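# Place red cube beside the right-hand blue cube

## Task

Set the red cube down on the table near whichever blue cube lies farther toward the robot's right (the -y side), without displacing that blue cube, and finish with neither gripper touching any cube.

## Robot and tools

ROBOT. Two arms, left_arm and right_arm, each with a parallel two-finger gripper. Calibrated bases in the scene frame: left_arm at (-0.001, +0.307, 0) m, quat_wxyz (+1.000, 0, 0, -0.011); right_arm at (+0.006, -0.254, +0.029) m, quat_wxyz (+1.000, 0, 0, -0.008). A two-camera stand is fixed behind the arms. Loose objects may occasionally get a short external nudge.

FRAME. Everything uses the scene frame: origin at table-top height, halfway between the nominal bases; +x points out over the table, +y toward left_arm, +z up. The robot's right is therefore -y. Arm names do not match image left/right. Printed hand positions (metres) and orientations can be off by a few centimetres, more at long reach. A gripper's fingers point along its own +z and separate along its y; end_effector_position is the spot between the pads, roughly 1 cm behind the tips.

THE 14-NUMBER ROW. Every motion argument is one flat list of 14 numbers in [-1, 1] covering both arms, even if only one moves: left_arm dx, dy, dz, rx, ry, rz, opening, then right_arm dx, dy, dz, rx, ry, rz, opening. The first six per arm are offsets, not poses: measured along scene-frame axes from that arm's Hand target at the start of the action or call, with rotation about the Hand target's position. Scale: 1.0 = 0.6 m or 180 degrees; rx, ry, rz form one rotation vector. A translation longer than 1.0 may be shortened along its line. Offsets accumulate across calls, so sending the same one twice moves twice. All six zeros re-commands the current Hand target. The opening is absolute, not an offset: +1 = fully open (0.094 m), -1 = closed. A 0 there means half open, so to keep a gripper unchanged resend its present command (see Tool commands).

TOOLS.
execute_actions(actions, cameras): actions is a list of actions; each action is up to 15 rows, one per 1/30 s step; a short action repeats its final row to fill 15 steps. Each row is counted from the action's starting pose, not from the previous row. Images return only if actions is empty or cameras requests them.
move(target, speed, blend, opening_speed, grip_force, blocking, cameras): target is one 14-number row or a list of up to 15 rows, every row counted from the same starting Hand targets. Straight-line paths, no obstacle or arm avoidance; minimum 0.5 s, all paths end together, 10 s cap for the whole list. speed: m/s, 0.002 to 2.9, default 0.25 (turns up to twice that in rad/s); one value or one per target. blend: corner rounding in m, default 0 (stop at each target). opening_speed: rate on the -1..+1 scale per second, at least 0.2. grip_force: newtons per pad, 10 to 50, one value or one per arm, persists; below full force closing is slow. blocking=false returns after about 0.5 s while the move continues. Opening changes in a list are applied on arrival at that target, pausing all arms.
wait(seconds 0 to 10): lets the scene run, arms holding.
stop(): brakes the running move.
zoom_image(camera, region): camera is cam_high, cam_low, cam_left_wrist or cam_right_wrist; region [x0, y0, x1, y1] in pixels, top-left origin, at most 504 by 504, taken from the newest image.
finished_scene(scene): integer 1 to 3; ends the scene irreversibly; make no further calls in that reply.

RESULTS. Each gives end_effector_position and end_effector_quat_wxyz per arm, Hand target (the commanded pose after clipping, which the next offsets start from), Tool commands, grip_measured (opening on the -1..+1 scale; reads up to about 2.5 mm wide when empty, and narrower than a firmly squeezed part), Joint positions (last per arm is the opening in metres), Joint velocities (may say within noise or be omitted), joint torques (include the arm's own weight; joints 1 to 3 wrap at ±28 N m) and motor temperatures. A move adds a move: line with its ending (done, off_target, moving, held, fault) and limits such as limits=paced (pose clipped) or limits=held (steps withheld). done means resting within 10 mm and 2 degrees; neither done nor off_target says anything about contact.

MOTION NOTES. Each step the commanded orientation is clipped to 40 degrees from the measured one. Friction and weight can leave a gripper a few centimetres short of its target; waiting does not fix it, so send the remaining distance as a new offset. Keep paths away from an arm's own base, which can flip the shoulder posture. Faster moves lag and overshoot more and strike harder. An arm blocked by something keeps pushing until commanded back past its gripper. The clearance check does not prevent gripper-to-gripper contact.

GRIPPING. Commanded openings between the extremes map to grip_measured. Squeeze ramps about 1 N per 0.001 below first touch, then jumps to the force limit (roughly 50 to 64 N per pad at full). Release by commanding well above grip_measured.

CAMERAS. cam_high 896x504, cam_left_wrist 672x504, cam_right_wrist 672x504 (wrist cameras are fisheye). Calibration (K, distortion, T_world_to_cam) is supplied; fixed cameras may be shifted up to about 2.3 degrees and 9 mm, wrist images can lag during motion.

AVOID. Dropping or releasing moving parts, letting anything leave the table, hitting fixtures or the table hard, arm-to-arm contact or one gripper closing on the other, strain on wrist-camera cables (cable contact counts as touching), and long stretched or stalled pushes: motors show MOTOR HOT at 75 °C, fault and fold the arm at 90 °C, and go limp at 100 °C.

Each tool is called after "Call:" by a JSON object that holds its "fn" and its "kwargs", one argument or row to a line.

## Session

Call:
{"fn": "execute_actions", "kwargs": {
  "actions": []
}}

Scene clock: 0.00 s.
left_arm: end_effector_position=(+0.3934, +0.2836, +0.0995) grip_measured=+1.000 end_effector_quat_wxyz=(+0.587, +0.020, +0.808, -0.041) | right_arm: end_effector_position=(+0.3922, -0.3141, +0.1425) grip_measured=+1.000 end_effector_quat_wxyz=(+0.589, +0.122, +0.786, -0.143)
Joint positions: left_arm=[-0.016 1.538 0.342 0.883 0.052 -0.028 0.094] | right_arm=[0.038 1.514 0.353 0.869 0.398 0.032 0.094]
Joint velocities: within noise
Joint torques (N m): no reading
Motor temperatures (°C): left_arm=[22 22 26 24 24 22 22] | right_arm=[21 25 26 25 23 23 21]
Heat: left arm: 26 °C; right arm: 26 °C.
Hand target: left_arm +0.3951, +0.2835, +0.1038; +0.592, +0.020, +0.805, -0.041 | right_arm +0.3937, -0.3144, +0.1472; +0.594, +0.123, +0.782, -0.143
Tool commands: left_gripper/opening=+1.0 right_gripper/opening=+1.0

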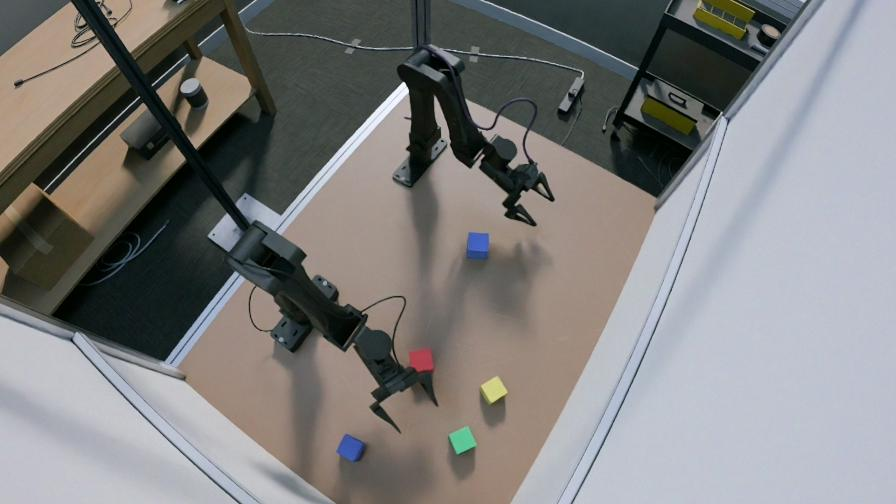

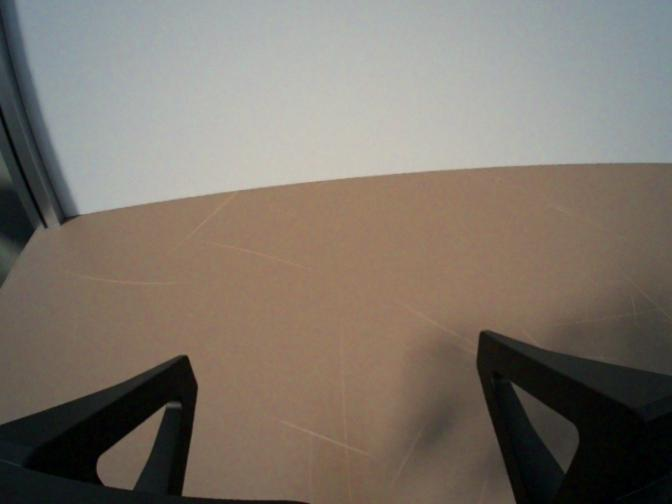

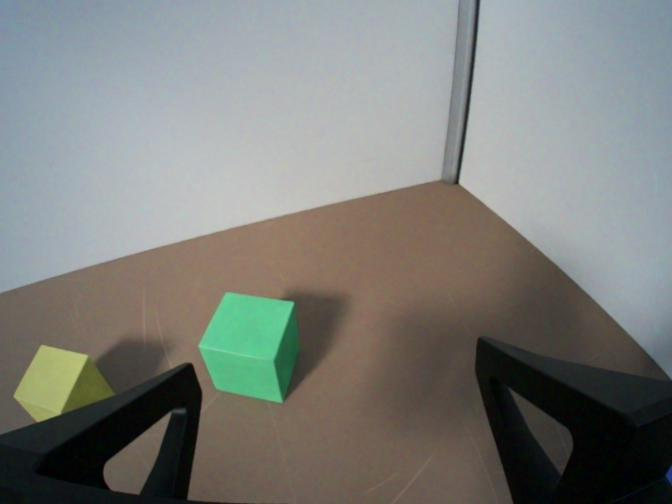

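Call:
{"fn": "zoom_image", "kwargs": {
  "camera": "cam_high",
  "region": [300, 320, 540, 490]
}}

Call:
{"fn": "zoom_image", "kwargs": {
  "camera": "cam_high",
  "region": [400, 160, 600, 300]
}}

Scaled by 2.100 from the camera's 896x504 image, which has a finer 1280x720 frame.

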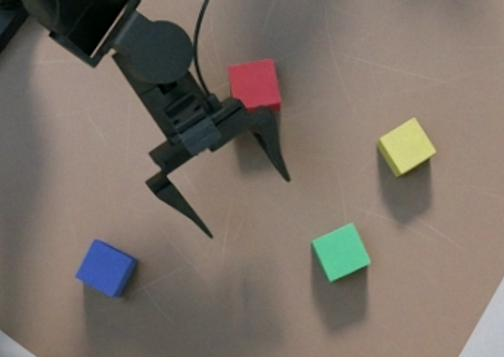

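Scaled by 2.520 from the camera's 896x504 image, which has a finer 1280x720 frame.

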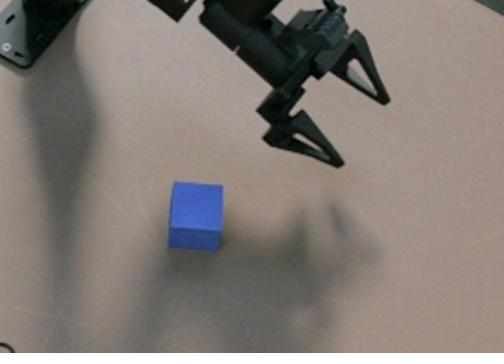

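Call:
{"fn": "zoom_image", "kwargs": {
  "camera": "cam_high",
  "region": [385, 330, 455, 385]
}}

Call:
{"fn": "zoom_image", "kwargs": {
  "camera": "cam_high",
  "region": [320, 420, 390, 475]
}}

Scaled by 7.200 from the camera's 896x504 image, which has a finer 1280x720 frame.

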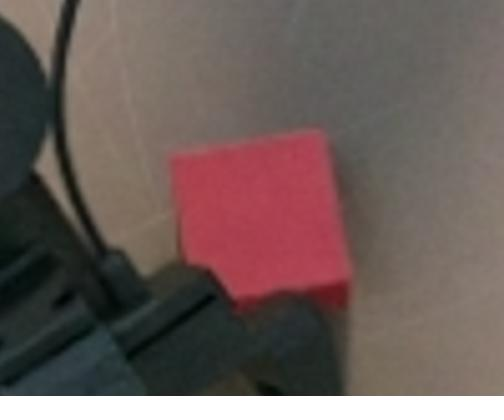

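Scaled by 7.200 from the camera's 896x504 image, which has a finer 1280x720 frame.

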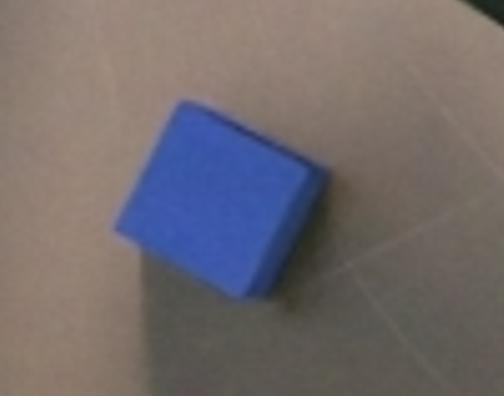

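Call:
{"fn": "move", "kwargs": {
  "target": [0,0,0,0,0,0,1, -0.1345,0.1573,0.0213,0.2554,0.3366,-0.1390,1],
  "speed": 0.3,
  "cameras": ["all"]
}}

Scene clock: 260.53 s.
left_arm: end_effector_position=(+0.3933, +0.2837, +0.0992) grip_measured=+1.000 end_effector_quat_wxyz=(+0.587, +0.020, +0.808, -0.041) | right_arm: end_effector_position=(+0.3083, -0.2198, +0.1557) grip_measured=+1.000 end_effector_quat_wxyz=(-0.002, +0.395, +0.919, -0.004)
Joint positions: left_arm=[-0.016 1.538 0.342 0.882 0.052 -0.028 0.094] | right_arm=[0.128 1.698 1.445 -1.325 0.006 0.923 0.094]
Joint torques (N m): left_arm=[-0.01 -5.97 5.7 2.33 0.02 0] | right_arm=[-0.53 -6.91 8.13 0.2 -0.07 0.11]
Motor temperatures (°C): left_arm=[21 24 29 39 23 22 22] | right_arm=[21 28 29 36 22 23 21]
Heat: left arm: 39 °C; right arm: 36 °C.
Hand target: left_arm +0.3951, +0.2835, +0.1037; +0.592, +0.020, +0.805, -0.041 | right_arm +0.3130, -0.2200, +0.1600; +0.000, +0.401, +0.916, +0.000
Off the commanded pose: left_arm 0.005 m, 1 deg | right_arm 0.006 m, 1 deg.
move: done
camera_calibration:
cam_left_wrist: T_world_to_cam=[[-0.11738, -0.992678, -0.0285121, 0.329771], [-0.63536, 0.0971324, -0.766083, 0.336261], [0.763243, -0.0718074, -0.642109, -0.0988928], [0, 0, 0, 1]] pos_world=[0.327835, 0.287593, 0.203507]
cam_right_wrist: T_world_to_cam=[[-0.788188, -0.614887, 0.0259752, 0.103659], [-0.568608, 0.743715, 0.351529, 0.324893], [-0.235469, 0.262301, -0.935817, 0.395189], [0, 0, 0, 1]] pos_world=[0.359494, -0.281547, 0.252922]

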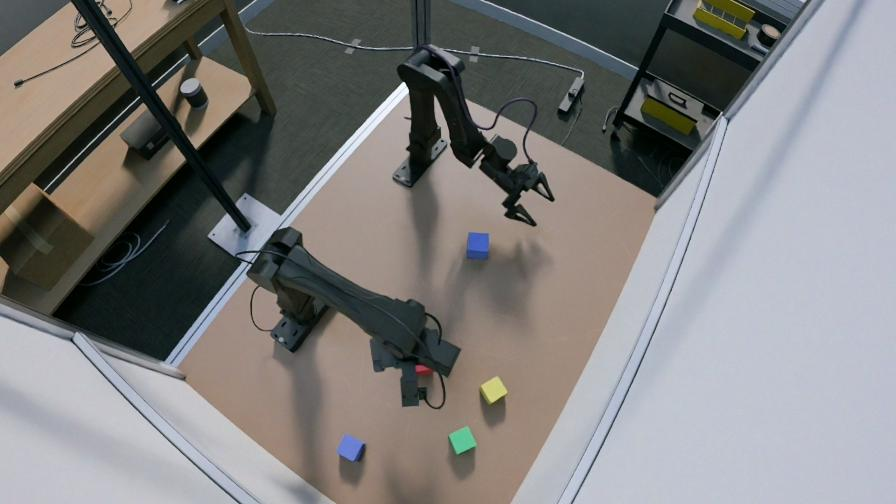

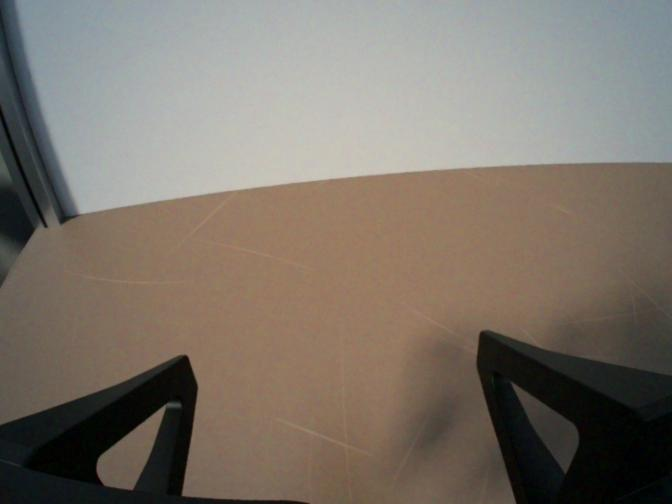

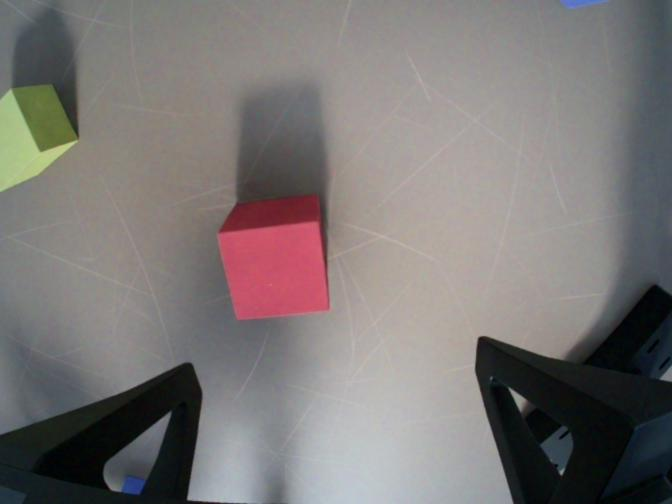

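Call:
{"fn": "move", "kwargs": {
  "target": [0,0,0,0,0,0,1, 0.0268,0.0428,-0.0767,0,0,0,1],
  "speed": 0.3,
  "cameras": ["cam_high","cam_right_wrist"]
}}

Scene clock: 340.27 s.
left_arm: end_effector_position=(+0.3933, +0.2837, +0.0992) grip_measured=+1.000 end_effector_quat_wxyz=(+0.587, +0.020, +0.808, -0.041) | right_arm: end_effector_position=(+0.3287, -0.1954, +0.1166) grip_measured=+1.000 end_effector_quat_wxyz=(+0.000, +0.398, +0.917, -0.001)
Joint positions: left_arm=[-0.016 1.538 0.342 0.882 0.052 -0.028 0.094] | right_arm=[0.193 1.795 1.404 -1.181 0.001 0.996 0.094]
Joint torques (N m): left_arm=[-0.02 -5.89 5.72 2.32 0.02 0.02] | right_arm=[0.21 -8.46 5.29 0.4 -0.04 0.11]
Motor temperatures (°C): left_arm=[21 24 29 41 23 22 22] | right_arm=[21 29 32 30 22 23 21]
Heat: left arm: 41 °C; right arm: 32 °C.
Hand target: left_arm +0.3951, +0.2835, +0.1038; +0.592, +0.020, +0.805, -0.041 | right_arm +0.3291, -0.1943, +0.1139; +0.000, +0.401, +0.916, +0.000
Off the commanded pose: left_arm 0.005 m, 1 deg | right_arm 0.003 m, 0 deg.
move: done
camera_calibration:
cam_right_wrist: T_world_to_cam=[[-0.793011, -0.608932, 0.0183066, 0.139501], [-0.564906, 0.746261, 0.352103, 0.33125], [-0.228068, 0.26888, -0.935782, 0.355868], [0, 0, 0, 1]] pos_world=[0.378913, -0.257938, 0.213827]
Images, in order (width x height): cam_high 896x504, cam_right_wrist 672x504.

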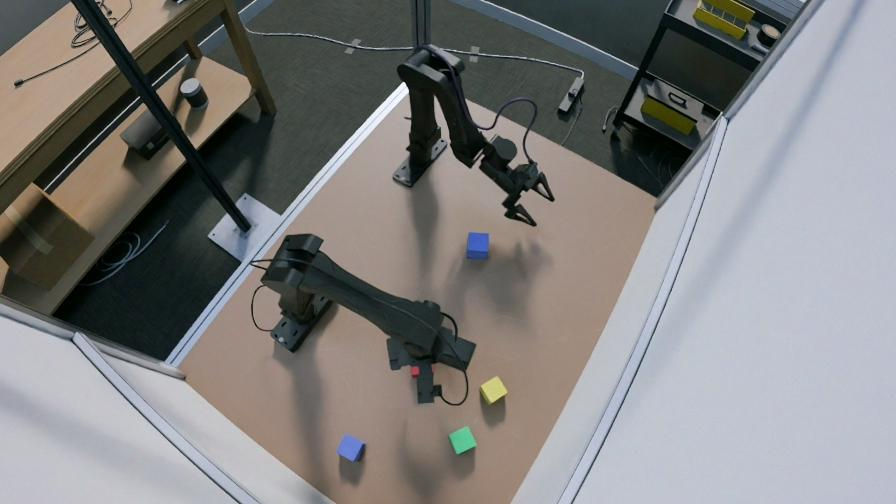

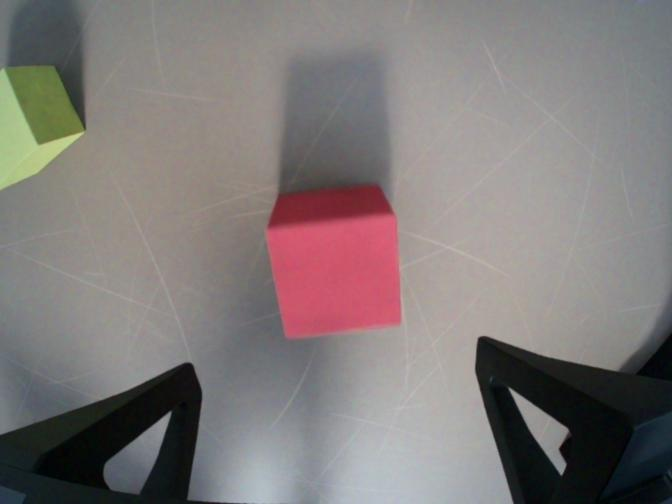

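Call:
{"fn": "move", "kwargs": {
  "target": [0,0,0,0,0,0,1, 0,0,-0.135,0,0,0,1],
  "speed": 0.25,
  "cameras": ["cam_high","cam_right_wrist"]
}}

Scene clock: 382.17 s.
left_arm: end_effector_position=(+0.3933, +0.2837, +0.0992) grip_measured=+1.000 end_effector_quat_wxyz=(+0.587, +0.020, +0.808, -0.041) | right_arm: end_effector_position=(+0.3287, -0.1953, +0.0351) grip_measured=+1.000 end_effector_quat_wxyz=(-0.001, +0.398, +0.917, -0.001)
Joint positions: left_arm=[-0.016 1.538 0.342 0.882 0.052 -0.028 0.094] | right_arm=[0.193 1.89 1.186 -0.87 0.001 0.996 0.094]
Joint torques (N m): left_arm=[0.01 -5.94 5.75 2.32 0.03 0.01] | right_arm=[0.2 -8.8 4.97 0.41 -0.04 0.11]
Heat: left arm: 42 °C; right arm: 32 °C.
Hand target: left_arm +0.3951, +0.2835, +0.1038; +0.592, +0.020, +0.805, -0.041 | right_arm +0.3291, -0.1943, +0.0329; +0.000, +0.401, +0.916, +0.000
Off the commanded pose: left_arm 0.005 m, 1 deg | right_arm 0.002 m, 0 deg.
move: done
camera_calibration:
cam_right_wrist: T_world_to_cam=[[-0.793197, -0.608647, 0.0196748, 0.141114], [-0.564113, 0.746563, 0.352733, 0.359752], [-0.229378, 0.268688, -0.935517, 0.280059], [0, 0, 0, 1]] pos_world=[0.379111, -0.257938, 0.132328]
Images, in order (width x height): cam_high 896x504, cam_right_wrist 672x504.

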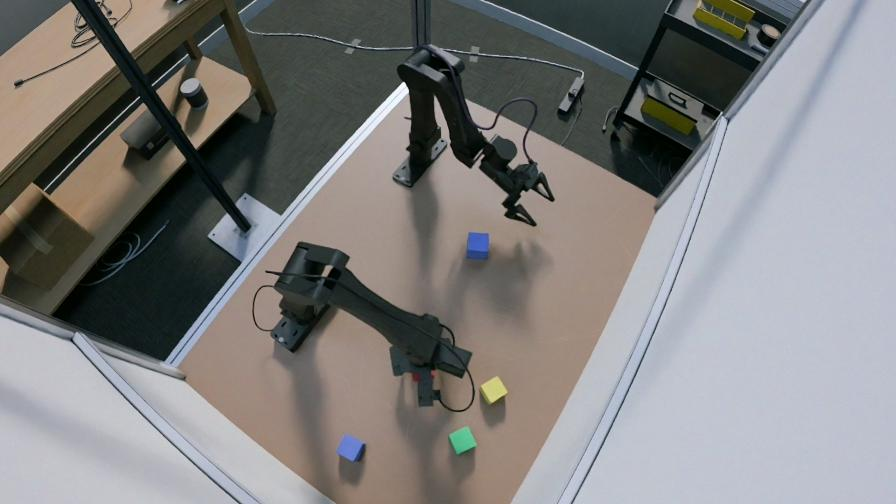

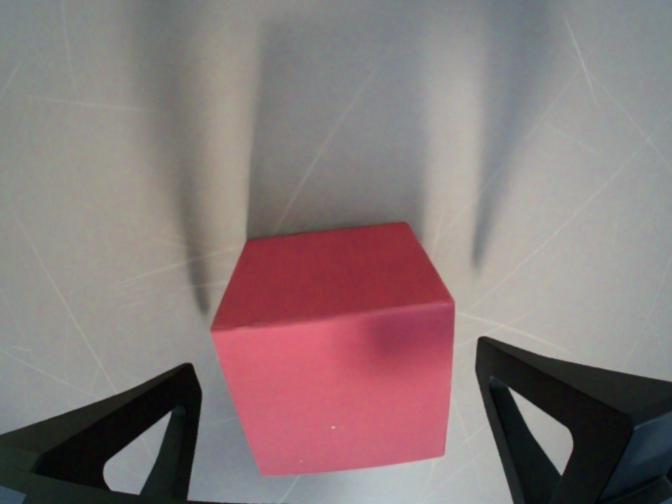

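Call:
{"fn": "move", "kwargs": {
  "target": [
    [0,0,0,0,0,0,1, 0,0,0,0,0,0,-0.1],
    [0,0,0,0,0,0,1, 0,0,0.1667,0,0,0,-0.1]
  ],
  "speed": 0.3,
  "cameras": ["cam_high","cam_right_wrist"]
}}

Scene clock: 419.43 s.
left_arm: end_effector_position=(+0.3933, +0.2837, +0.0992) grip_measured=+1.000 end_effector_quat_wxyz=(+0.587, +0.020, +0.808, -0.041) | right_arm: end_effector_position=(+0.3274, -0.1956, +0.1262) grip_measured=+0.088 end_effector_quat_wxyz=(-0.005, +0.399, +0.917, -0.004)
Joint positions: left_arm=[-0.016 1.538 0.342 0.882 0.052 -0.028 0.094] | right_arm=[0.193 1.797 1.445 -1.232 0.001 0.997 0.051]
Joint torques (N m): left_arm=[-0.01 -5.93 5.74 2.33 0.02 0.01] | right_arm=[0.2 -9.46 7.09 0.19 -0.04 0.1]
Heat: left arm: 42 °C; right arm: 33 °C.
Hand target: left_arm +0.3951, +0.2835, +0.1038; +0.592, +0.020, +0.805, -0.041 | right_arm +0.3291, -0.1943, +0.1330; +0.000, +0.401, +0.916, +0.000
Off the commanded pose: left_arm 0.005 m, 1 deg | right_arm 0.007 m, 1 deg.
move: done
camera_calibration:
cam_right_wrist: T_world_to_cam=[[-0.793354, -0.608046, 0.0294823, 0.13705], [-0.559723, 0.747633, 0.357428, 0.32526], [-0.239375, 0.267065, -0.933475, 0.367688], [0, 0, 0, 1]] pos_world=[0.3788, -0.25804, 0.22293]
Images, in order (width x height): cam_high 896x504, cam_right_wrist 672x504.

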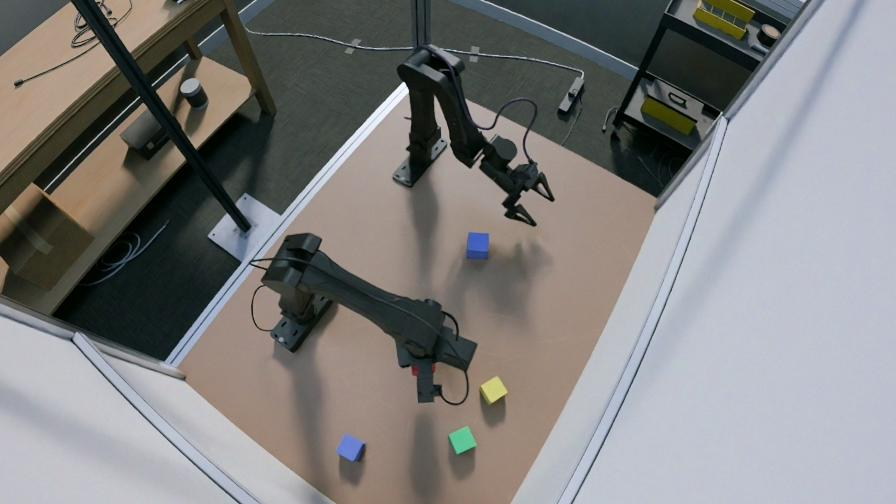

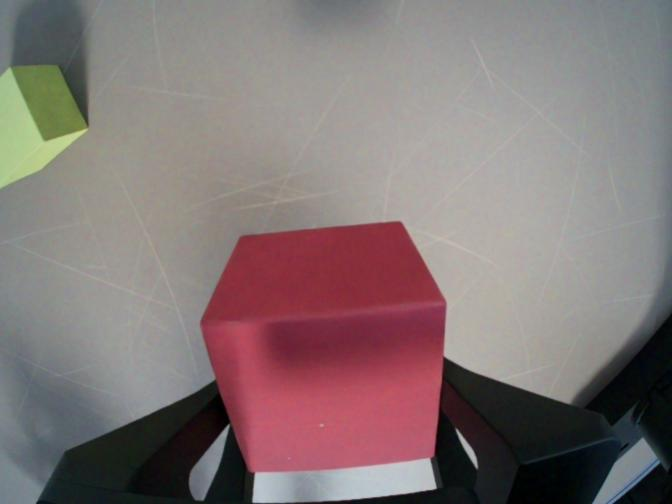

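Call:
{"fn": "move", "kwargs": {
  "target": [
    [0,0,0,0,0,0,1, 0,0,-0.165,0,0,0,-0.1],
    [0,0,0,0,0,0,1, 0,0,-0.165,0,0,0,1],
    [0,0,0,0,0,0,1, 0,0,0,0,0,0,1],
    [0,0,0,0,0,0,1, 0,0,0,0,0,0.5,1]
  ],
  "speed": 0.3,
  "cameras": ["cam_high","cam_right_wrist"]
}}

Scene clock: 476.80 s.
left_arm: end_effector_position=(+0.3933, +0.2837, +0.0992) grip_measured=+1.000 end_effector_quat_wxyz=(+0.587, +0.020, +0.808, -0.041) | right_arm: end_effector_position=(+0.3273, -0.1955, +0.1277) grip_measured=+0.999 end_effector_quat_wxyz=(-0.006, -0.359, +0.933, +0.001)
Joint positions: left_arm=[-0.016 1.538 0.342 0.882 0.052 -0.028 0.094] | right_arm=[0.193 1.794 1.447 -1.236 0.001 -0.557 0.094]
Joint torques (N m): left_arm=[-0.01 -5.94 5.74 2.33 0.02 0.01] | right_arm=[0.27 -9.2 6.83 0.23 -0.01 -0.04]
Heat: left arm: 43 °C; right arm: 31 °C.
Hand target: left_arm +0.3951, +0.2835, +0.1038; +0.592, +0.020, +0.805, -0.041 | right_arm +0.3291, -0.1943, +0.1329; +0.000, -0.364, +0.931, +0.000
Off the commanded pose: left_arm 0.005 m, 1 deg | right_arm 0.006 m, 1 deg.
move: done
camera_calibration:
cam_right_wrist: T_world_to_cam=[[0.594625, -0.803917, 0.0117689, -0.353297], [-0.751663, -0.55066, 0.363011, 0.132956], [-0.285351, -0.224702, -0.93171, 0.287703], [0, 0, 0, 1]] pos_world=[0.392114, -0.146161, 0.223949]
Images, in order (width x height): cam_high 896x504, cam_right_wrist 672x504.

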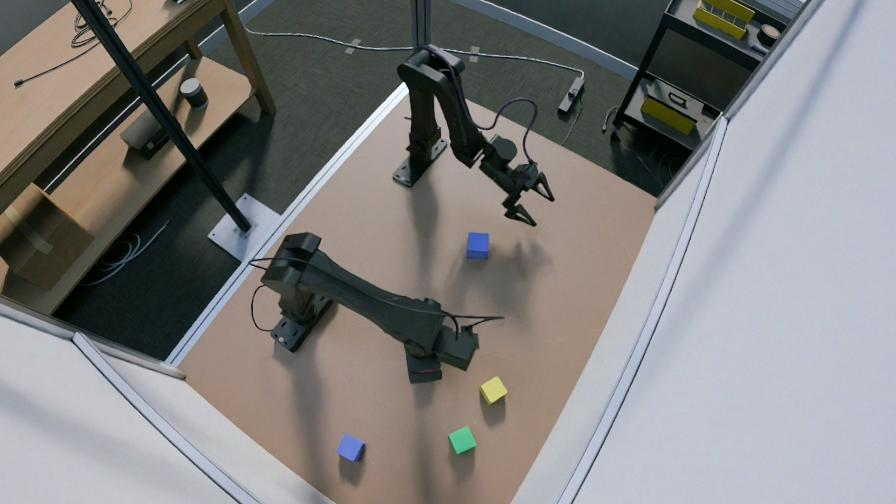

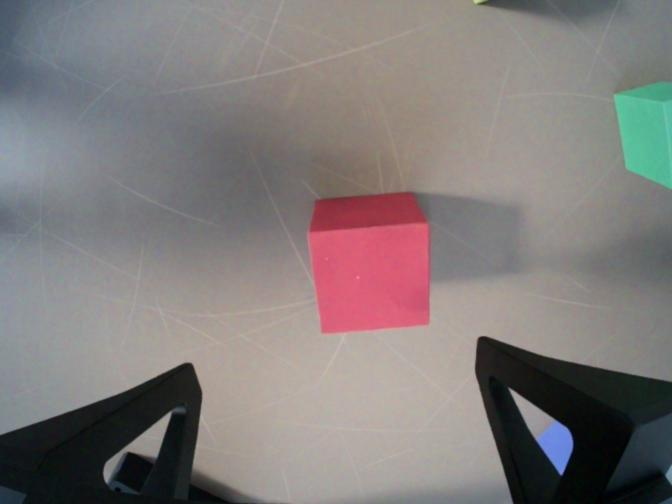

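Call:
{"fn": "move", "kwargs": {
  "target": [
    [0,0,0,0,0,0,1, 0.0153,-0.0170,0,0,0,0,1],
    [0,0,0,0,0,0,1, 0.0153,-0.0170,-0.1648,0,0,0,1],
    [0,0,0,0,0,0,1, 0.0153,-0.0170,-0.1648,0,0,0,-0.1],
    [0,0,0,0,0,0,1, 0.0153,-0.0170,-0.1648,0,0,0,-0.1]
  ],
  "speed": 0.3,
  "cameras": ["cam_right_wrist"]
}}

Scene clock: 513.47 s.
left_arm: end_effector_position=(+0.3932, +0.2837, +0.0991) grip_measured=+1.000 end_effector_quat_wxyz=(+0.587, +0.020, +0.809, -0.041) | right_arm: end_effector_position=(+0.3365, -0.2037, +0.0344) grip_measured=+0.090 end_effector_quat_wxyz=(-0.004, -0.362, +0.932, +0.000)
Joint positions: left_arm=[-0.016 1.538 0.342 0.882 0.052 -0.028 0.094] | right_arm=[0.164 1.917 1.221 -0.883 0.002 -0.593 0.051]
Joint torques (N m): left_arm=[-0.02 -5.9 5.75 2.34 0.03 0.01] | right_arm=[-0.31 -9.4 5.18 0.41 -0.02 -0.04]
Motor temperatures (°C): left_arm=[21 25 29 43 23 22 22] | right_arm=[21 34 31 26 22 23 22]
Heat: left arm: 43 °C; right arm: 34 °C.
Hand target: left_arm +0.3951, +0.2835, +0.1037; +0.592, +0.020, +0.805, -0.041 | right_arm +0.3383, -0.2045, +0.0341; +0.000, -0.364, +0.931, +0.000
Off the commanded pose: left_arm 0.005 m, 1 deg | right_arm 0.002 m, 0 deg.
move: done
camera_calibration:
cam_right_wrist: T_world_to_cam=[[0.600657, -0.79938, 0.014245, -0.365524], [-0.748888, -0.556299, 0.360135, 0.167134], [-0.279961, -0.226986, -0.932791, 0.199323], [0, 0, 0, 1]] pos_world=[0.400522, -0.153973, 0.130943]
Images, in order (width x height): cam_right_wrist 672x504.

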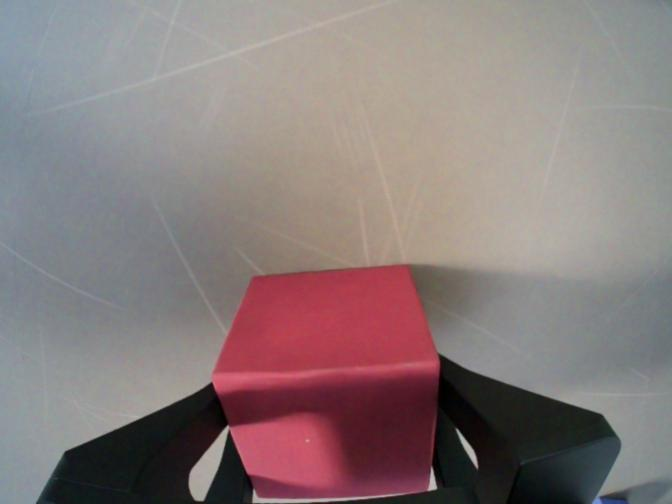

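Call:
{"fn": "move", "kwargs": {
  "target": [
    [0,0,0,0,0,0,1, 0,0,0,0,0,0,1],
    [0,0,0,0,0,0,1, 0,0,0.1667,0,0,0,1],
    [0,0,0,0,0,0,1, -0.25,0,0.3,0,0,0,1]
  ],
  "speed": 0.3,
  "blend": [0,0.03,0],
  "cameras": ["cam_high"]
}}

Call:
{"fn": "zoom_image", "kwargs": {
  "camera": "cam_high",
  "region": [380, 330, 450, 385]
}}

Scene clock: 542.83 s.
left_arm: end_effector_position=(+0.3932, +0.2837, +0.0991) grip_measured=+1.000 end_effector_quat_wxyz=(+0.587, +0.020, +0.809, -0.041) | right_arm: end_effector_position=(+0.1929, -0.2046, +0.2154) grip_measured=+0.998 end_effector_quat_wxyz=(+0.022, -0.365, +0.931, -0.004)
Joint positions: left_arm=[-0.016 1.538 0.342 0.882 0.052 -0.028 0.094] | right_arm=[0.27 1.257 1.285 -1.554 0.002 -0.494 0.094]
Joint torques (N m): left_arm=[-0.02 -5.89 5.71 2.33 0.03 0] | right_arm=[0.59 -3.37 4.94 0.34 -0.02 0.1]
Heat: left arm: 43 °C; right arm: 33 °C.
Hand target: left_arm +0.3951, +0.2835, +0.1037; +0.592, +0.020, +0.805, -0.041 | right_arm +0.1883, -0.2044, +0.2141; +0.000, -0.364, +0.931, +0.000
Off the commanded pose: left_arm 0.005 m, 1 deg | right_arm 0.005 m, 3 deg.
joint sent to its limit (right arm) — joint 4 (wrist pitch), lower limit. The joint targets still meet the commanded pose.
move: off_target (right_arm)
Images, in order (width x height): cam_high 896x504.

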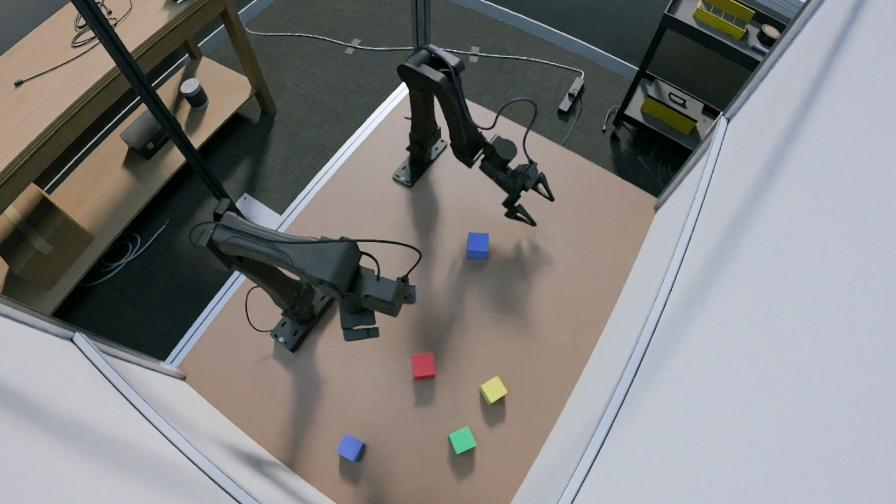

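Scaled by 7.200 from the camera's 896x504 image, which has a finer 1280x720 frame.

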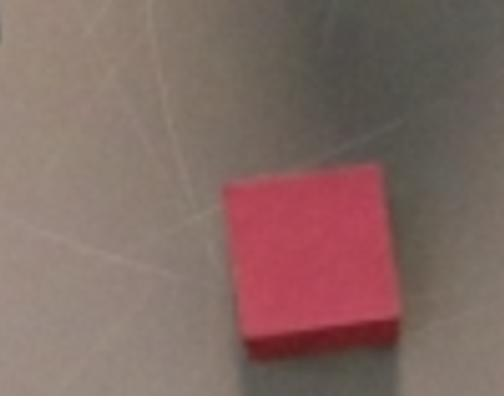

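Call:
{"fn": "move", "kwargs": {
  "target": [
    [0,0,0,0,0,0,1, 0.25,0,-0.1335,0,0,0,1],
    [0,0,0,0,0,0,1, 0.25,0,-0.3,0,0,0,-0.1],
    [0,0,0,0,0,0,1, 0.25,0,-0.1335,0,0,0,-0.1],
    [0,0,0,0,0,0,1, 0.3862,0.2073,-0.1335,0,0,0,-0.1],
    [0,0,0,0,0,0,1, 0.3862,0.2073,-0.2968,0,0,0,1],
    [0,0,0,0,0,0,1, 0.3862,0.2073,-0.1335,0,0,0,1],
    [0,0,0,0,0,0,1, 0.103,0.09,-0.02,0,0,0,1]
  ],
  "speed": 0.4,
  "blend": [0.02,0,0.02,0.02,0,0.02,0],
  "cameras": ["cam_high"]
}}

Call:
{"fn": "zoom_image", "kwargs": {
  "camera": "cam_high",
  "region": [440, 310, 520, 370]
}}

Scene clock: 582.90 s.
left_arm: end_effector_position=(+0.3932, +0.2837, +0.0991) grip_measured=+1.000 end_effector_quat_wxyz=(+0.587, +0.020, +0.809, -0.041) | right_arm: end_effector_position=(+0.2524, -0.1494, +0.2055) grip_measured=+0.998 end_effector_quat_wxyz=(+0.008, -0.369, +0.929, -0.002)
Joint positions: left_arm=[-0.016 1.538 0.342 0.882 0.052 -0.028 0.094] | right_arm=[0.417 1.553 1.489 -1.492 0.005 -0.355 0.094]
Joint torques (N m): left_arm=[0.01 -5.9 5.74 2.34 0.04 0.01] | right_arm=[-0.31 -5.94 5 0.33 -0.06 0.11]
Heat: left arm: 44 °C; right arm: 31 °C.
Hand target: left_arm +0.3951, +0.2835, +0.1037; +0.592, +0.020, +0.805, -0.041 | right_arm +0.2501, -0.1504, +0.2022; +0.000, -0.364, +0.931, +0.000
Off the commanded pose: left_arm 0.005 m, 1 deg | right_arm 0.004 m, 1 deg.
move: done
Images, in order (width x height): cam_high 896x504.

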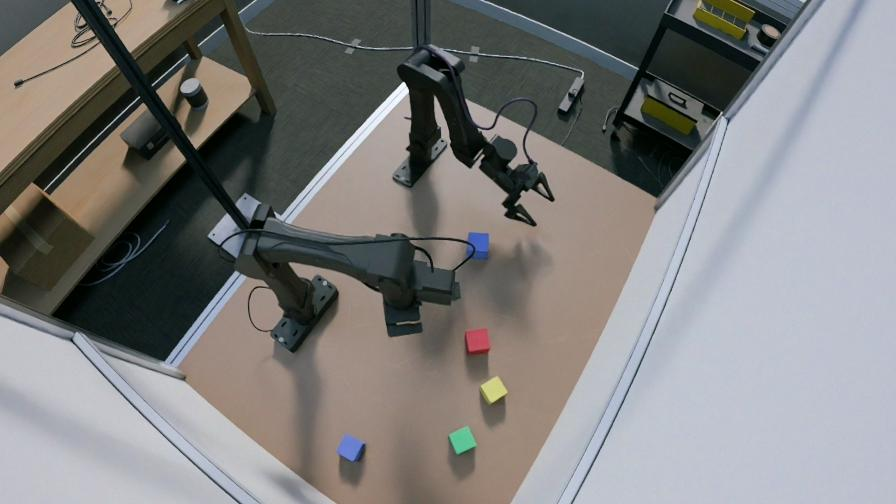

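Scaled by 6.300 from the camera's 896x504 image, which has a finer 1280x720 frame.

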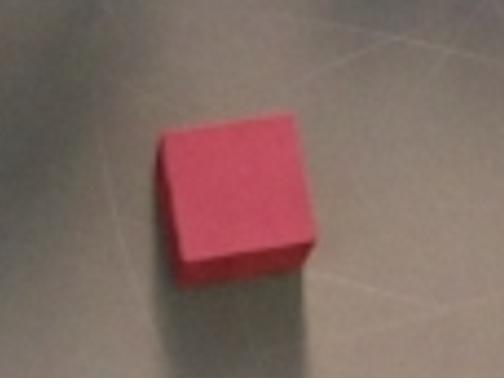

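Call:
{"fn": "move", "kwargs": {
  "target": [
    [0,0,0,0,0,0,1, 0.2832,0.1173,-0.1137,0,0,0,1],
    [0,0,0,0,0,0,1, 0.2832,0.1173,-0.2787,0,0,0,-0.1],
    [0,0,0,0,0,0,1, 0.2832,0.1173,-0.1137,0,0,0,-0.1],
    [0,0,0,0,0,0,1, 0,-0.2993,-0.1137,0,0,0,-0.1],
    [0,0,0,0,0,0,1, 0,-0.2993,-0.277,0,0,0,1],
    [0,0,0,0,0,0,1, 0,-0.2993,-0.1137,0,0,0,1],
    [0,0,0,0,0,0,1, 0,0.05,0,0,0,0,1]
  ],
  "speed": 0.4,
  "blend": [0.02,0,0.02,0.02,0,0.02,0],
  "cameras": ["cam_high"]
}}

Call:
{"fn": "zoom_image", "kwargs": {
  "camera": "cam_high",
  "region": [330, 330, 420, 430]
}}

Scene clock: 619.67 s.
left_arm: end_effector_position=(+0.3932, +0.2837, +0.0991) grip_measured=+1.000 end_effector_quat_wxyz=(+0.587, +0.020, +0.809, -0.041) | right_arm: end_effector_position=(+0.2456, -0.1224, +0.1964) grip_measured=+0.998 end_effector_quat_wxyz=(-0.007, -0.368, +0.930, -0.001)
Joint positions: left_arm=[-0.016 1.538 0.342 0.882 0.052 -0.028 0.094] | right_arm=[0.514 1.598 1.498 -1.486 -0.001 -0.256 0.094]
Joint torques (N m): left_arm=[0.01 -5.94 5.72 2.32 0.03 0.01] | right_arm=[-0.06 -6.05 8.14 0.22 -0.01 0.1]
Heat: left arm: 44 °C; right arm: 32 °C.
Hand target: left_arm +0.3951, +0.2835, +0.1037; +0.592, +0.020, +0.805, -0.041 | right_arm +0.2501, -0.1204, +0.2021; +0.000, -0.364, +0.931, +0.000
Off the commanded pose: left_arm 0.005 m, 1 deg | right_arm 0.008 m, 1 deg.
move: done
Images, in order (width x height): cam_high 896x504.

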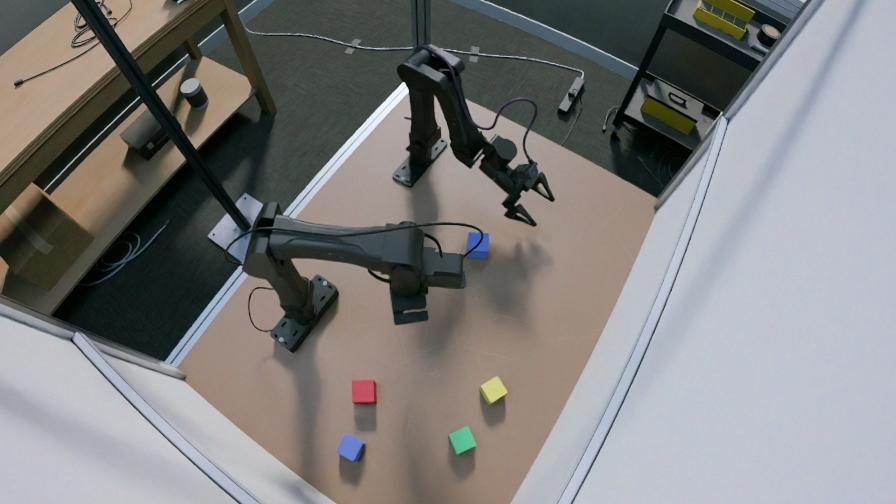

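Scaled by 5.040 from the camera's 896x504 image, which has a finer 1280x720 frame.

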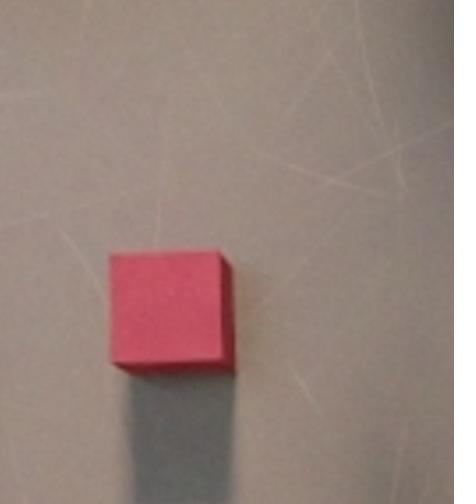

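Call:
{"fn": "move", "kwargs": {
  "target": [
    [0,0,0,0,0,0,1, 0,-0.3493,-0.1135,0,0,0,1],
    [0,0,0,0,0,0,1, 0,-0.3493,-0.2785,0,0,0,-0.1],
    [0,0,0,0,0,0,1, 0,-0.3493,-0.1135,0,0,0,-0.1],
    [0,0,0,0,0,0,1, 0.2832,-0.4993,-0.1135,0,0,0,-0.1],
    [0,0,0,0,0,0,1, 0.2832,-0.4993,-0.2768,0,0,0,1],
    [0,0,0,0,0,0,1, 0.2832,-0.4993,-0.1135,0,0,0,1],
    [0,0,0,0,0,0,1, 0,-0.1327,0,0,0,0,1]
  ],
  "speed": 0.5,
  "blend": [0.02,0,0.02,0.02,0,0.02,0],
  "cameras": ["cam_high"]
}}

Call:
{"fn": "zoom_image", "kwargs": {
  "camera": "cam_high",
  "region": [380, 400, 470, 490]
}}

Scene clock: 658.77 s.
left_arm: end_effector_position=(+0.3932, +0.2837, +0.0991) grip_measured=+1.000 end_effector_quat_wxyz=(+0.587, +0.020, +0.809, -0.041) | right_arm: end_effector_position=(+0.2545, -0.1995, +0.2043) grip_measured=+0.998 end_effector_quat_wxyz=(+0.008, -0.366, +0.931, +0.000)
Joint positions: left_arm=[-0.016 1.538 0.342 0.882 0.052 -0.028 0.094] | right_arm=[0.226 1.501 1.435 -1.489 -0.002 -0.54 0.094]
Joint torques (N m): left_arm=[0.01 -5.96 5.78 2.32 0.03 0.01] | right_arm=[0.34 -5.83 5 0.28 0.01 0.1]
Heat: left arm: 44 °C; right arm: 32 °C.
Hand target: left_arm +0.3951, +0.2835, +0.1037; +0.592, +0.020, +0.805, -0.041 | right_arm +0.2501, -0.2001, +0.2021; +0.000, -0.364, +0.931, +0.000
Off the commanded pose: left_arm 0.005 m, 1 deg | right_arm 0.005 m, 1 deg.
move: done
Images, in order (width x height): cam_high 896x504.

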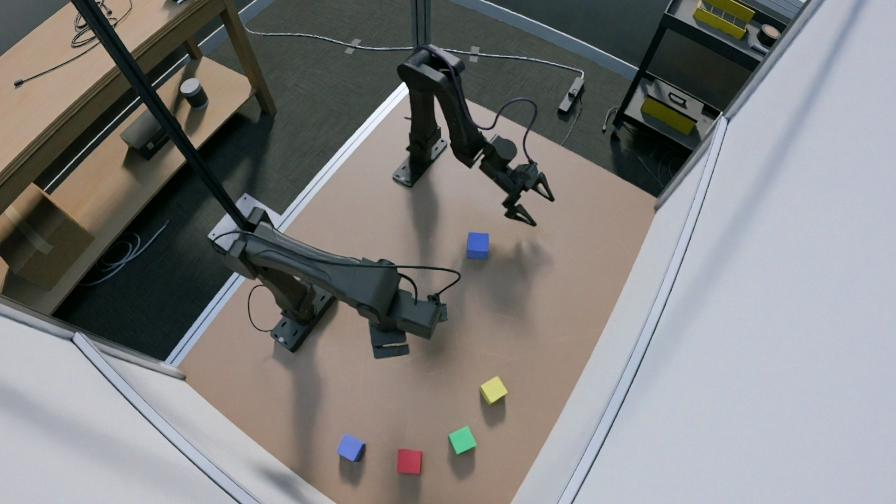

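Scaled by 5.600 from the camera's 896x504 image, which has a finer 1280x720 frame.

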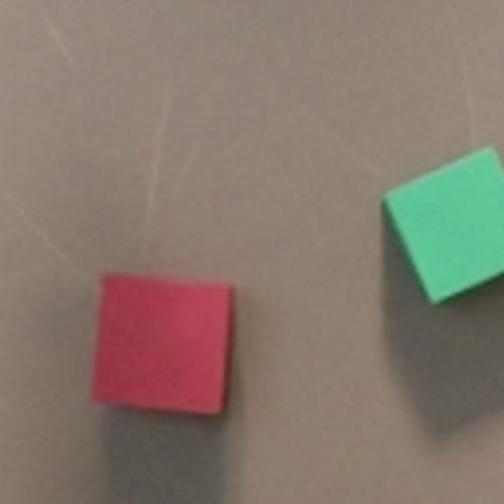

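Call:
{"fn": "move", "kwargs": {
  "target": [
    [0,0,0,0,0,0,1, 0.2832,-0.3665,-0.1135,0,0,0,1],
    [0,0,0,0,0,0,1, 0.2832,-0.3665,-0.2785,0,0,0,-0.1],
    [0,0,0,0,0,0,1, 0.2832,-0.3665,-0.1135,0,0,0,-0.1],
    [0,0,0,0,0,0,1, 0.0832,0.3835,-0.1135,0,0,0,-0.1],
    [0,0,0,0,0,0,1, 0.0832,0.3835,-0.2768,0,0,0,1],
    [0,0,0,0,0,0,1, 0.0832,0.3835,-0.1135,0,0,0,1],
    [0,0,0,0,0,0,1, 0,0,0,0,0,0,1]
  ],
  "speed": 0.5,
  "blend": [0.02,0,0.02,0.02,0,0.02,0],
  "cameras": ["cam_high"]
}}

Call:
{"fn": "zoom_image", "kwargs": {
  "camera": "cam_high",
  "region": [400, 240, 500, 320]
}}

Scene clock: 705.53 s.
left_arm: end_effector_position=(+0.3932, +0.2837, +0.0991) grip_measured=+1.000 end_effector_quat_wxyz=(+0.587, +0.020, +0.809, -0.041) | right_arm: end_effector_position=(+0.2538, -0.2000, +0.2032) grip_measured=+0.998 end_effector_quat_wxyz=(+0.006, -0.361, +0.932, -0.005)
Joint positions: left_arm=[-0.016 1.538 0.342 0.882 0.052 -0.028 0.094] | right_arm=[0.232 1.501 1.431 -1.488 0.009 -0.523 0.094]
Joint torques (N m): left_arm=[0.01 -5.94 5.76 2.34 0.02 0.01] | right_arm=[-0.27 -5.86 5.29 0.28 -0.09 -0.04]
Heat: left arm: 44 °C; right arm: 32 °C.
Hand target: left_arm +0.3951, +0.2835, +0.1038; +0.592, +0.020, +0.805, -0.041 | right_arm +0.2501, -0.2001, +0.2022; +0.000, -0.364, +0.931, +0.000
Off the commanded pose: left_arm 0.005 m, 1 deg | right_arm 0.004 m, 1 deg.
move: done
Images, in order (width x height): cam_high 896x504.

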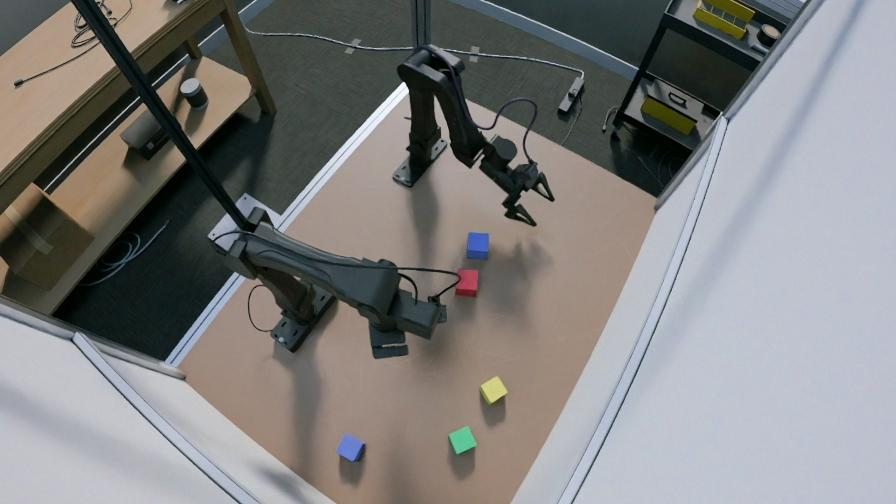

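Scaled by 5.040 from the camera's 896x504 image, which has a finer 1280x720 frame.

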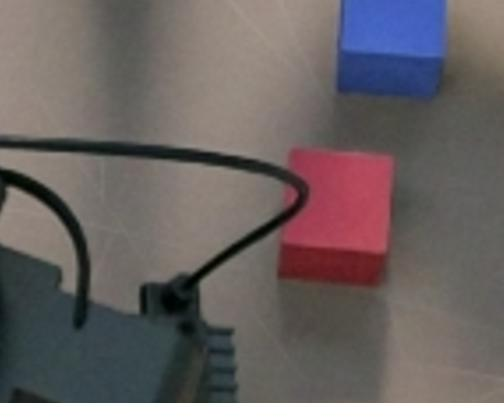

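Call:
{"fn": "move", "kwargs": {
  "target": [
    [0,0,0,0,0,0,1, 0.0832,0.3835,-0.1135,0,0,0,1],
    [0,0,0,0,0,0,1, 0.0832,0.3835,-0.2785,0,0,0,1]
  ],
  "speed": 0.5,
  "blend": [0.02,0],
  "cameras": ["cam_right_wrist"]
}}

Scene clock: 748.90 s.
left_arm: end_effector_position=(+0.3932, +0.2837, +0.0991) grip_measured=+1.000 end_effector_quat_wxyz=(+0.587, +0.020, +0.809, -0.041) | right_arm: end_effector_position=(+0.2951, +0.0287, +0.0334) grip_measured=+0.998 end_effector_quat_wxyz=(-0.010, -0.370, +0.929, -0.003)
Joint positions: left_arm=[-0.016 1.538 0.342 0.882 0.052 -0.028 0.094] | right_arm=[0.787 2.176 1.609 -1.024 -0.002 0.013 0.094]
Joint torques (N m): left_arm=[0.01 -5.93 5.74 2.32 0.02 0.01] | right_arm=[-0.47 -12.36 5.57 0.42 0 0.1]
Heat: left arm: 44 °C; right arm: 31 °C.
Hand target: left_arm +0.3951, +0.2835, +0.1038; +0.592, +0.020, +0.805, -0.041 | right_arm +0.2999, +0.0300, +0.0349; +0.000, -0.364, +0.931, +0.000
Off the commanded pose: left_arm 0.005 m, 1 deg | right_arm 0.005 m, 1 deg.
move: done
camera_calibration:
cam_right_wrist: T_world_to_cam=[[0.614182, -0.788986, 0.0167776, -0.159161], [-0.736358, -0.565309, 0.371756, 0.261964], [-0.283826, -0.24068, -0.928179, 0.240877], [0, 0, 0, 1]] pos_world=[0.35902, 0.0804894, 0.128861]
Images, in order (width x height): cam_right_wrist 672x504.

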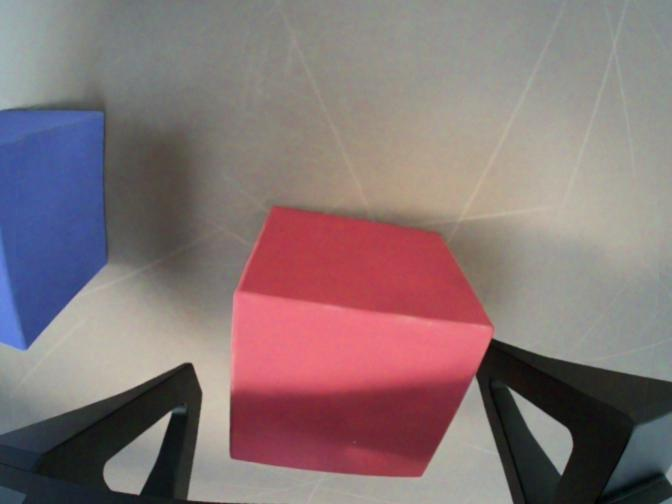

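Call:
{"fn": "wait", "kwargs": {
  "seconds": 0.5,
  "cameras": ["cam_right_wrist", "cam_high"]
}}

Scene clock: 849.40 s.
left_arm: end_effector_position=(+0.3932, +0.2837, +0.0991) grip_measured=+1.000 end_effector_quat_wxyz=(+0.587, +0.020, +0.809, -0.041) | right_arm: end_effector_position=(+0.2952, +0.0288, +0.0334) grip_measured=+0.998 end_effector_quat_wxyz=(-0.009, -0.370, +0.929, -0.003)
Joint positions: left_arm=[-0.016 1.538 0.342 0.882 0.052 -0.028 0.094] | right_arm=[0.787 2.176 1.609 -1.024 -0.002 0.013 0.094]
Joint torques (N m): left_arm=[-0.05 -5.96 5.75 2.33 0.02 0.01] | right_arm=[-0.47 -12.36 5.57 0.42 0.01 0.11]
Motor temperatures (°C): left_arm=[21 25 30 45 23 22 22] | right_arm=[21 42 31 24 22 23 21]
Heat: left arm: 45 °C; right arm: 42 °C.
Hand target: left_arm +0.3951, +0.2835, +0.1038; +0.592, +0.020, +0.805, -0.041 | right_arm +0.3000, +0.0300, +0.0349; +0.000, -0.364, +0.931, +0.000
Tool commands: left_gripper/opening=+1.0 right_gripper/opening=+1.0
Off the commanded pose: left_arm 0.005 m, 1 deg | right_arm 0.005 m, 1 deg.
wait: 0.50 s; at rest from the start
camera_calibration:
cam_right_wrist: T_world_to_cam=[[0.614173, -0.788995, 0.0166832, -0.159129], [-0.73656, -0.56551, 0.371049, 0.262238], [-0.283321, -0.240176, -0.928463, 0.240837], [0, 0, 0, 1]] pos_world=[0.359121, 0.08059, 0.12896]
Images, in order (width x height): cam_high 896x504, cam_right_wrist 672x504.

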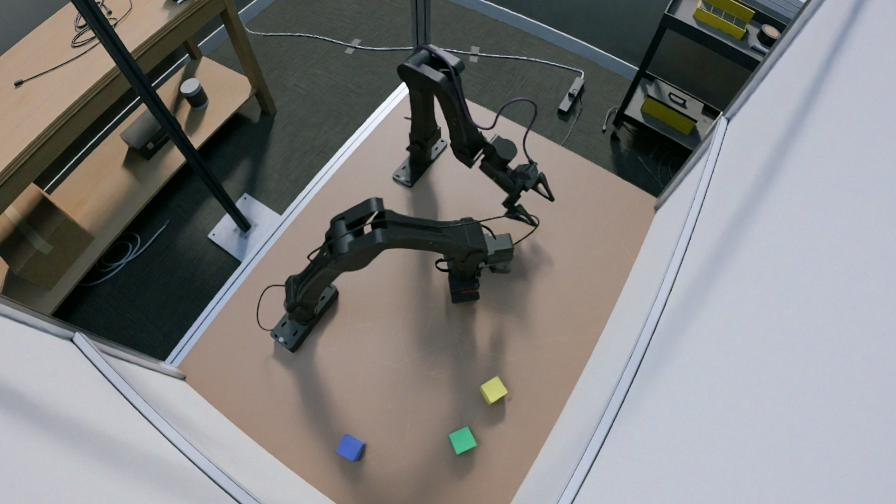

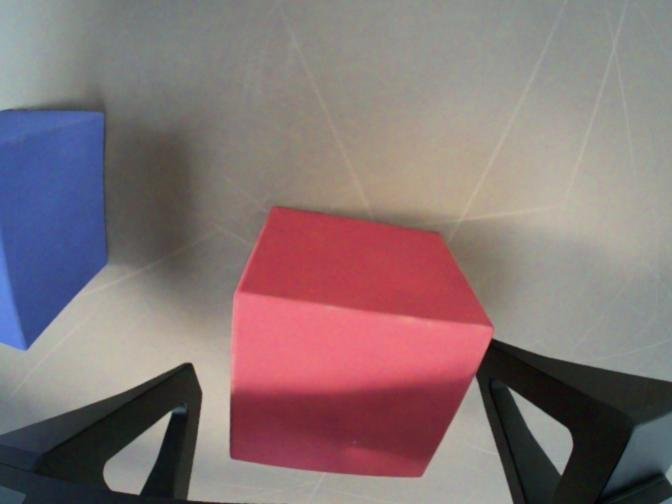

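Call:
{"fn": "move", "kwargs": {
  "target": [
    [0,0,0,0,0,0,1, 0,0,0.16,0,0,0,1],
    [0,0,0,0,0,0,1, 0.0214,0.0124,0.16,0,0,-0.085,1],
    [0,0,0,0,0,0,1, 0.0214,0.0124,0,0,0,-0.085,1]
  ],
  "speed": 0.3,
  "blend": [0.01,0,0],
  "cameras": ["cam_right_wrist"]
}}

Scene clock: 1041.80 s.
left_arm: end_effector_position=(+0.3932, +0.2837, +0.0991) grip_measured=+1.000 end_effector_quat_wxyz=(+0.587, +0.020, +0.809, -0.041) | right_arm: end_effector_position=(+0.3086, +0.0374, +0.0356) grip_measured=+0.998 end_effector_quat_wxyz=(-0.006, -0.243, +0.970, -0.002)
Joint positions: left_arm=[-0.016 1.538 0.342 0.882 0.052 -0.028 0.094] | right_arm=[0.779 2.227 1.702 -1.059 -0.002 0.272 0.094]
Joint torques (N m): left_arm=[-0.01 -5.96 5.67 2.33 0.02 0.02] | right_arm=[-0.55 -12.52 5.49 0.43 0.01 0.11]
Heat: left arm: 45 °C; right arm: 46 °C.
Hand target: left_arm +0.3951, +0.2835, +0.1038; +0.592, +0.020, +0.805, -0.041 | right_arm +0.3128, +0.0375, +0.0350; +0.000, -0.237, +0.972, +0.000
Off the commanded pose: left_arm 0.005 m, 1 deg | right_arm 0.004 m, 1 deg.
move: done
camera_calibration:
cam_right_wrist: T_world_to_cam=[[0.384799, -0.922794, 0.0195131, -0.0850186], [-0.861976, -0.351718, 0.365092, 0.306972], [-0.330042, -0.157307, -0.930767, 0.260067], [0, 0, 0, 1]] pos_world=[0.38315, 0.0704233, 0.131648]
Images, in order (width x height): cam_right_wrist 672x504.

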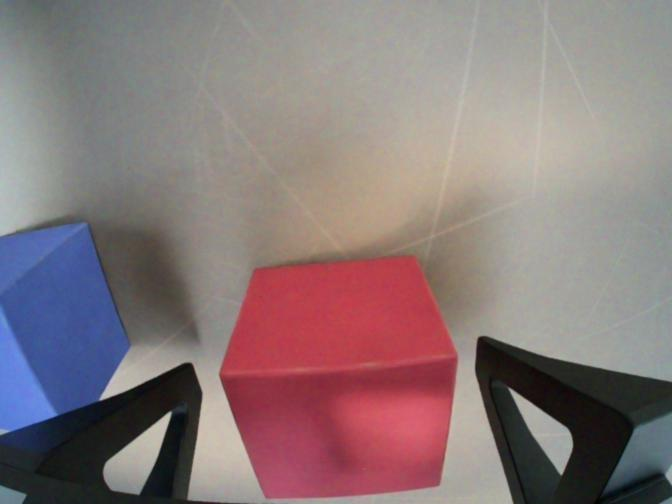

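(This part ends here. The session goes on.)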